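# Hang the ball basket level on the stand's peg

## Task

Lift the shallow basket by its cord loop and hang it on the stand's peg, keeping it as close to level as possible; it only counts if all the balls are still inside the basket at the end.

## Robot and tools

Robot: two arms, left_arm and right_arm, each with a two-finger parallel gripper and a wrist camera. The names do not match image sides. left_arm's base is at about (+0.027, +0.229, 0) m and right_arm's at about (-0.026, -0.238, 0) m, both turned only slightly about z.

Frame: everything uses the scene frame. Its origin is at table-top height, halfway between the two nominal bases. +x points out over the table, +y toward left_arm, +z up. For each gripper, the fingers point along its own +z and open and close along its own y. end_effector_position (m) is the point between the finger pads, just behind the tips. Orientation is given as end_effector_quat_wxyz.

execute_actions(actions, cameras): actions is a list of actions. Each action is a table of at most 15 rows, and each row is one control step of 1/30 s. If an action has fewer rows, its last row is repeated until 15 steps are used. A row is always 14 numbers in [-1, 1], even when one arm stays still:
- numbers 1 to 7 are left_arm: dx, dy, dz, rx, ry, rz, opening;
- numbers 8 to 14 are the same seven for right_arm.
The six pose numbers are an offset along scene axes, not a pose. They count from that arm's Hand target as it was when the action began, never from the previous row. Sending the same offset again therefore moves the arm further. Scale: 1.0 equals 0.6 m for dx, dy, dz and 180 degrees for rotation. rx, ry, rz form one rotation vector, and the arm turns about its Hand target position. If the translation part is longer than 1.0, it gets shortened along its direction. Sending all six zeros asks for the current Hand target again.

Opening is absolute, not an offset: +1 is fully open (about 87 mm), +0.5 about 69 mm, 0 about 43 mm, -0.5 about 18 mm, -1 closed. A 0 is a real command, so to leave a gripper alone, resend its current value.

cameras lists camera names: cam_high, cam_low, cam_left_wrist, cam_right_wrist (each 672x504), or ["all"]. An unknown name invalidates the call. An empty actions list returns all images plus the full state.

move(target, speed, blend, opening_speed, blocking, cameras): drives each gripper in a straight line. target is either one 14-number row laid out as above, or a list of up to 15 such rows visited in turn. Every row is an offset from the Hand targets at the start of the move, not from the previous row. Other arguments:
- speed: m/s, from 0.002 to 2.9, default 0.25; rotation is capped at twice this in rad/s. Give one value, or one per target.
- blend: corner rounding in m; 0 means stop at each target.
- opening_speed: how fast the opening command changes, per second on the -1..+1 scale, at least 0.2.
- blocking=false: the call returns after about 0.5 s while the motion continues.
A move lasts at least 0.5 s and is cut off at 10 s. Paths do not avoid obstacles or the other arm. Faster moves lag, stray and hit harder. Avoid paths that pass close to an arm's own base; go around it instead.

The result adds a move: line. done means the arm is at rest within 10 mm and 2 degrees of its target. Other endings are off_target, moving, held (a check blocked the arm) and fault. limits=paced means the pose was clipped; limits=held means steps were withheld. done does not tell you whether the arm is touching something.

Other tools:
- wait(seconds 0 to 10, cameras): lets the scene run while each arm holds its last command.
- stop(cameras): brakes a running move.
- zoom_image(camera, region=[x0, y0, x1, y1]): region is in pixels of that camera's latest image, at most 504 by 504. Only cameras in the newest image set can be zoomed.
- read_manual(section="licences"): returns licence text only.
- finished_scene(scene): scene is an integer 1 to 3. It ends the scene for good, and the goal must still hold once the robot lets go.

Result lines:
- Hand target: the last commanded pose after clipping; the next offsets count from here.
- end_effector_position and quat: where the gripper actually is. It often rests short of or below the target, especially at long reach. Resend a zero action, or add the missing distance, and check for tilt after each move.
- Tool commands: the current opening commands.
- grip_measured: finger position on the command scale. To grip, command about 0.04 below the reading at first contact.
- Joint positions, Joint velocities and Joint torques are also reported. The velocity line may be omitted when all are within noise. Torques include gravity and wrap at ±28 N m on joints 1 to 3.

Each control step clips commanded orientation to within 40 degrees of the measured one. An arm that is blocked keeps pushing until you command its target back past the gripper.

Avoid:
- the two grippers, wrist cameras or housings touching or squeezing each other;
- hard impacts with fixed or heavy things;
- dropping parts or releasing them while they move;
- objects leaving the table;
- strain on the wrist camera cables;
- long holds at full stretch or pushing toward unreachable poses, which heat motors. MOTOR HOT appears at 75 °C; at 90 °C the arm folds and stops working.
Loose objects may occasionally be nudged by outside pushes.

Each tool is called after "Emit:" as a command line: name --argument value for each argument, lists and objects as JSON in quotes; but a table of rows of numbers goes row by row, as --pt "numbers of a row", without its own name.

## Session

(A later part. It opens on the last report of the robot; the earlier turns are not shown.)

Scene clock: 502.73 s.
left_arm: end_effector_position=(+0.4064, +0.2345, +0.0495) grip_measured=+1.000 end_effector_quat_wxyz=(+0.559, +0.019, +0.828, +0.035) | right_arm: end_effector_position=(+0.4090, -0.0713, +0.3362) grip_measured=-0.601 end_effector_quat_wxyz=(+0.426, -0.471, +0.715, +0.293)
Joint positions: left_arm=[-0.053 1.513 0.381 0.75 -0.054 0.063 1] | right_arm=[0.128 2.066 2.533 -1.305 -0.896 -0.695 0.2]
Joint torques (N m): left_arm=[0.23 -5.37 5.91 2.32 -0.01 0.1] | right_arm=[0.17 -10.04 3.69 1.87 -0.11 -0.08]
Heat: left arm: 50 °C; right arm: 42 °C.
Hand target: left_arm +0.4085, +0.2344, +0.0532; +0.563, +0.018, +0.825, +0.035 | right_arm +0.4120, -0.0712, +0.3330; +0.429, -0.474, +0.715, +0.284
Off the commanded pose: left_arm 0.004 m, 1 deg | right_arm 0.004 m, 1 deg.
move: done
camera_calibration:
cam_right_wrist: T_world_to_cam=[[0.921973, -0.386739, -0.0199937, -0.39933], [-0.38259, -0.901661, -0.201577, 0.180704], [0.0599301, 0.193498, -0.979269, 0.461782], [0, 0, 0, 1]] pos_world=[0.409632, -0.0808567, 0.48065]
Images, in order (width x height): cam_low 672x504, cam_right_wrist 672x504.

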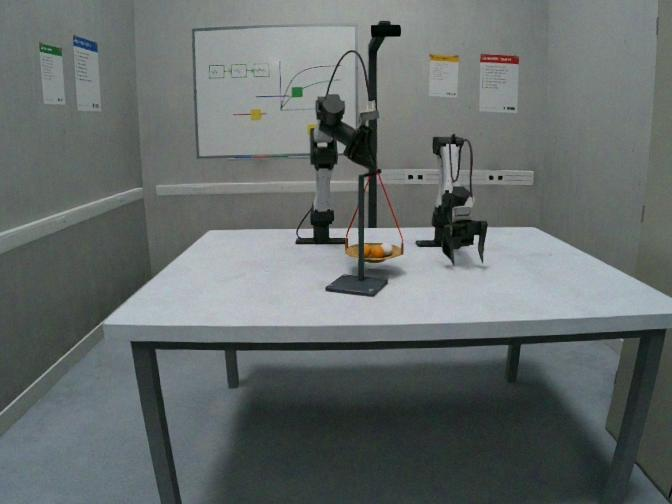

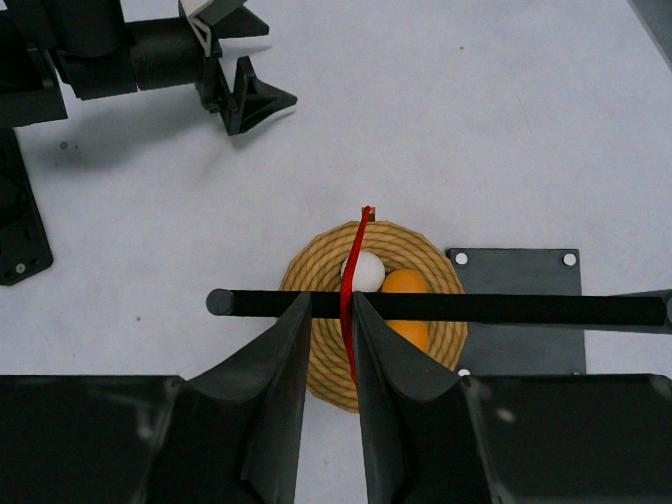

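Emit:
move --pt "0 0 0 0 0 0 1 0.0 0 0.004 0 0 0 0.0" --pt "0 0 0 0 0 0 1 -0.04 -0.1 0.08 0 0 0 0.0" --pt "0 0 0 0 0 0 1 -0.15 -0.25 0.08 0 0 0 0.0" --cameras '["all"]' --speed 0.08 --opening_speed 0.5 --blend '[0, 0.02, 0]'

Emit:
zoom_image --camera "cam_low" --region '[320, 140, 440, 260]'

Emit:
zoom_image --camera "cam_high" --region '[340, 150, 510, 300]'

Scene clock: 515.73 s.
left_arm: end_effector_position=(+0.4064, +0.2345, +0.0495) grip_measured=+1.000 end_effector_quat_wxyz=(+0.559, +0.019, +0.828, +0.035) | right_arm: end_effector_position=(+0.3356, -0.2267, +0.3781) grip_measured=+0.000 end_effector_quat_wxyz=(+0.510, -0.420, +0.718, +0.222)
Joint positions: left_arm=[-0.053 1.513 0.381 0.75 -0.054 0.063 1] | right_arm=[-0.342 1.748 2.261 -1.516 -1.1 -1.069 0.5]
Joint torques (N m): left_arm=[0.21 -5.39 5.91 2.33 -0.01 0.09] | right_arm=[-0.58 -8.68 3.48 0.85 -0.55 -0.16]
Heat: left arm: 50 °C; right arm: 42 °C.
Hand target: left_arm +0.4085, +0.2344, +0.0532; +0.563, +0.018, +0.825, +0.035 | right_arm +0.3220, -0.2211, +0.3810; +0.429, -0.474, +0.715, +0.284
Off the commanded pose: left_arm 0.004 m, 1 deg | right_arm 0.015 m, 13 deg.
joint sent to its limit (right arm) — joint 4 (wrist pitch), lower limit. The joint targets are off in orientation, not in position.
move: off_target (right_arm)
camera_calibration:
cam_right_wrist: T_world_to_cam=[[0.827492, -0.551132, 0.10729, -0.444622], [-0.505323, -0.814307, -0.285573, 0.113573], [0.244756, 0.182093, -0.952332, 0.462462], [0, 0, 0, 1]] pos_world=[0.312122, -0.236773, 0.520555]

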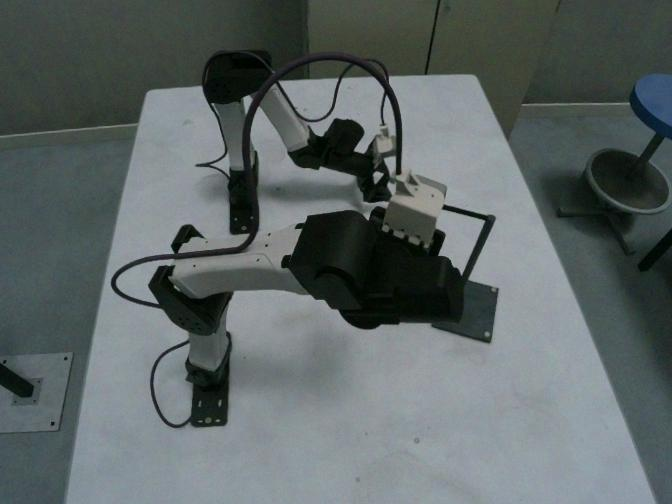

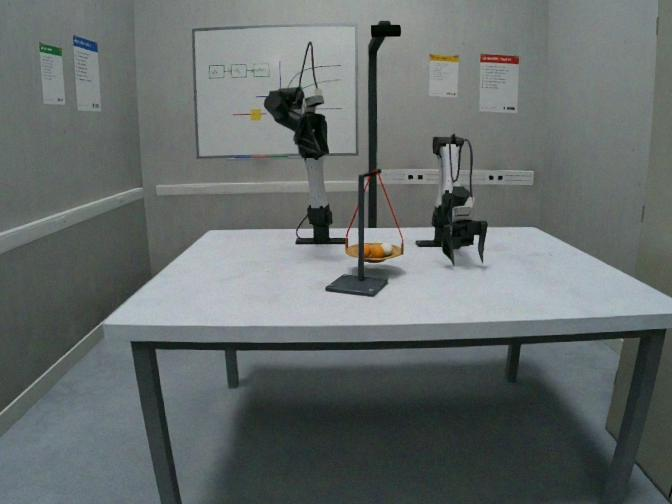

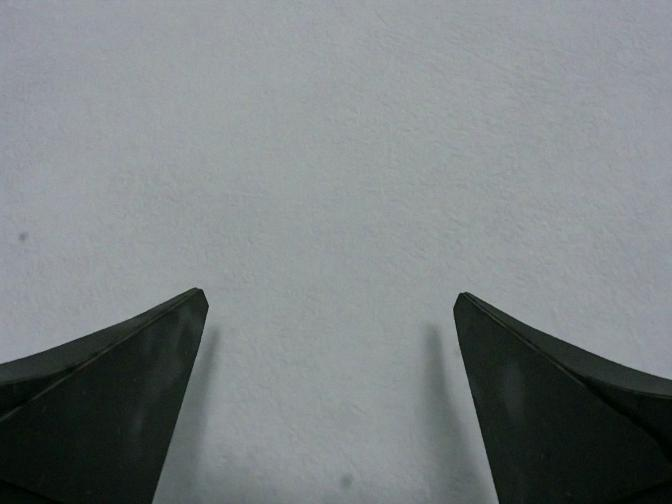

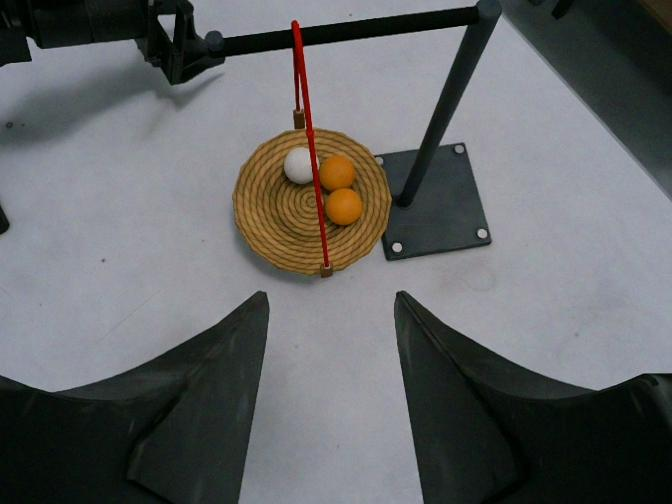

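Scaled by 4.200 from the camera's 672x504 image, which has a finer 960x720 frame.

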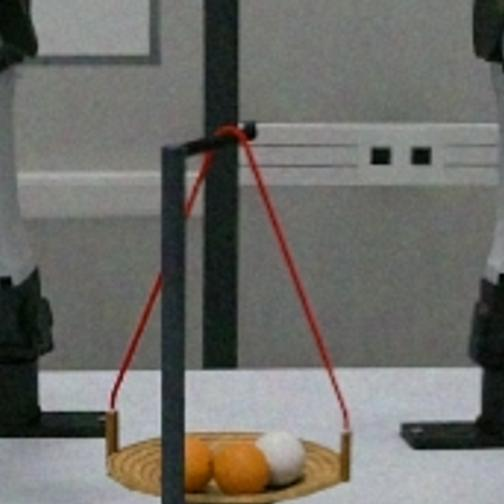

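Scaled by 2.965 from the camera's 672x504 image, which has a finer 960x720 frame.

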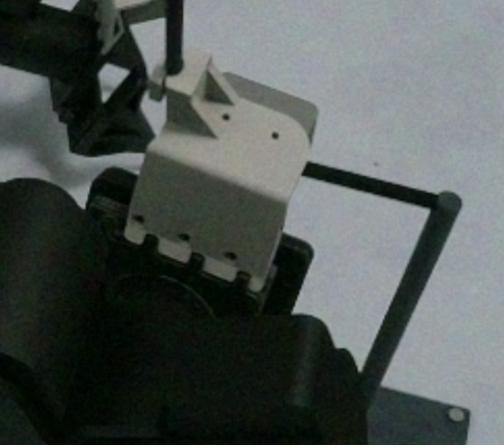

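Emit:
zoom_image --camera "cam_low" --region '[335, 225, 415, 275]'

Scaled by 6.300 from the camera's 672x504 image, which has a finer 960x720 frame.

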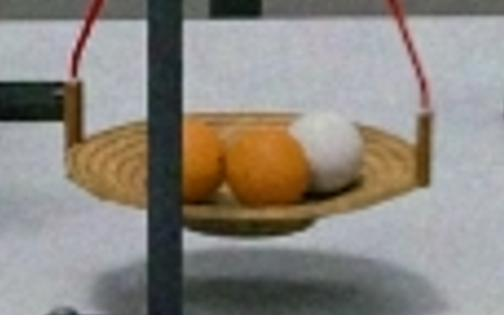

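Emit:
finished_scene --scene 1

The scene is finished: the task was done.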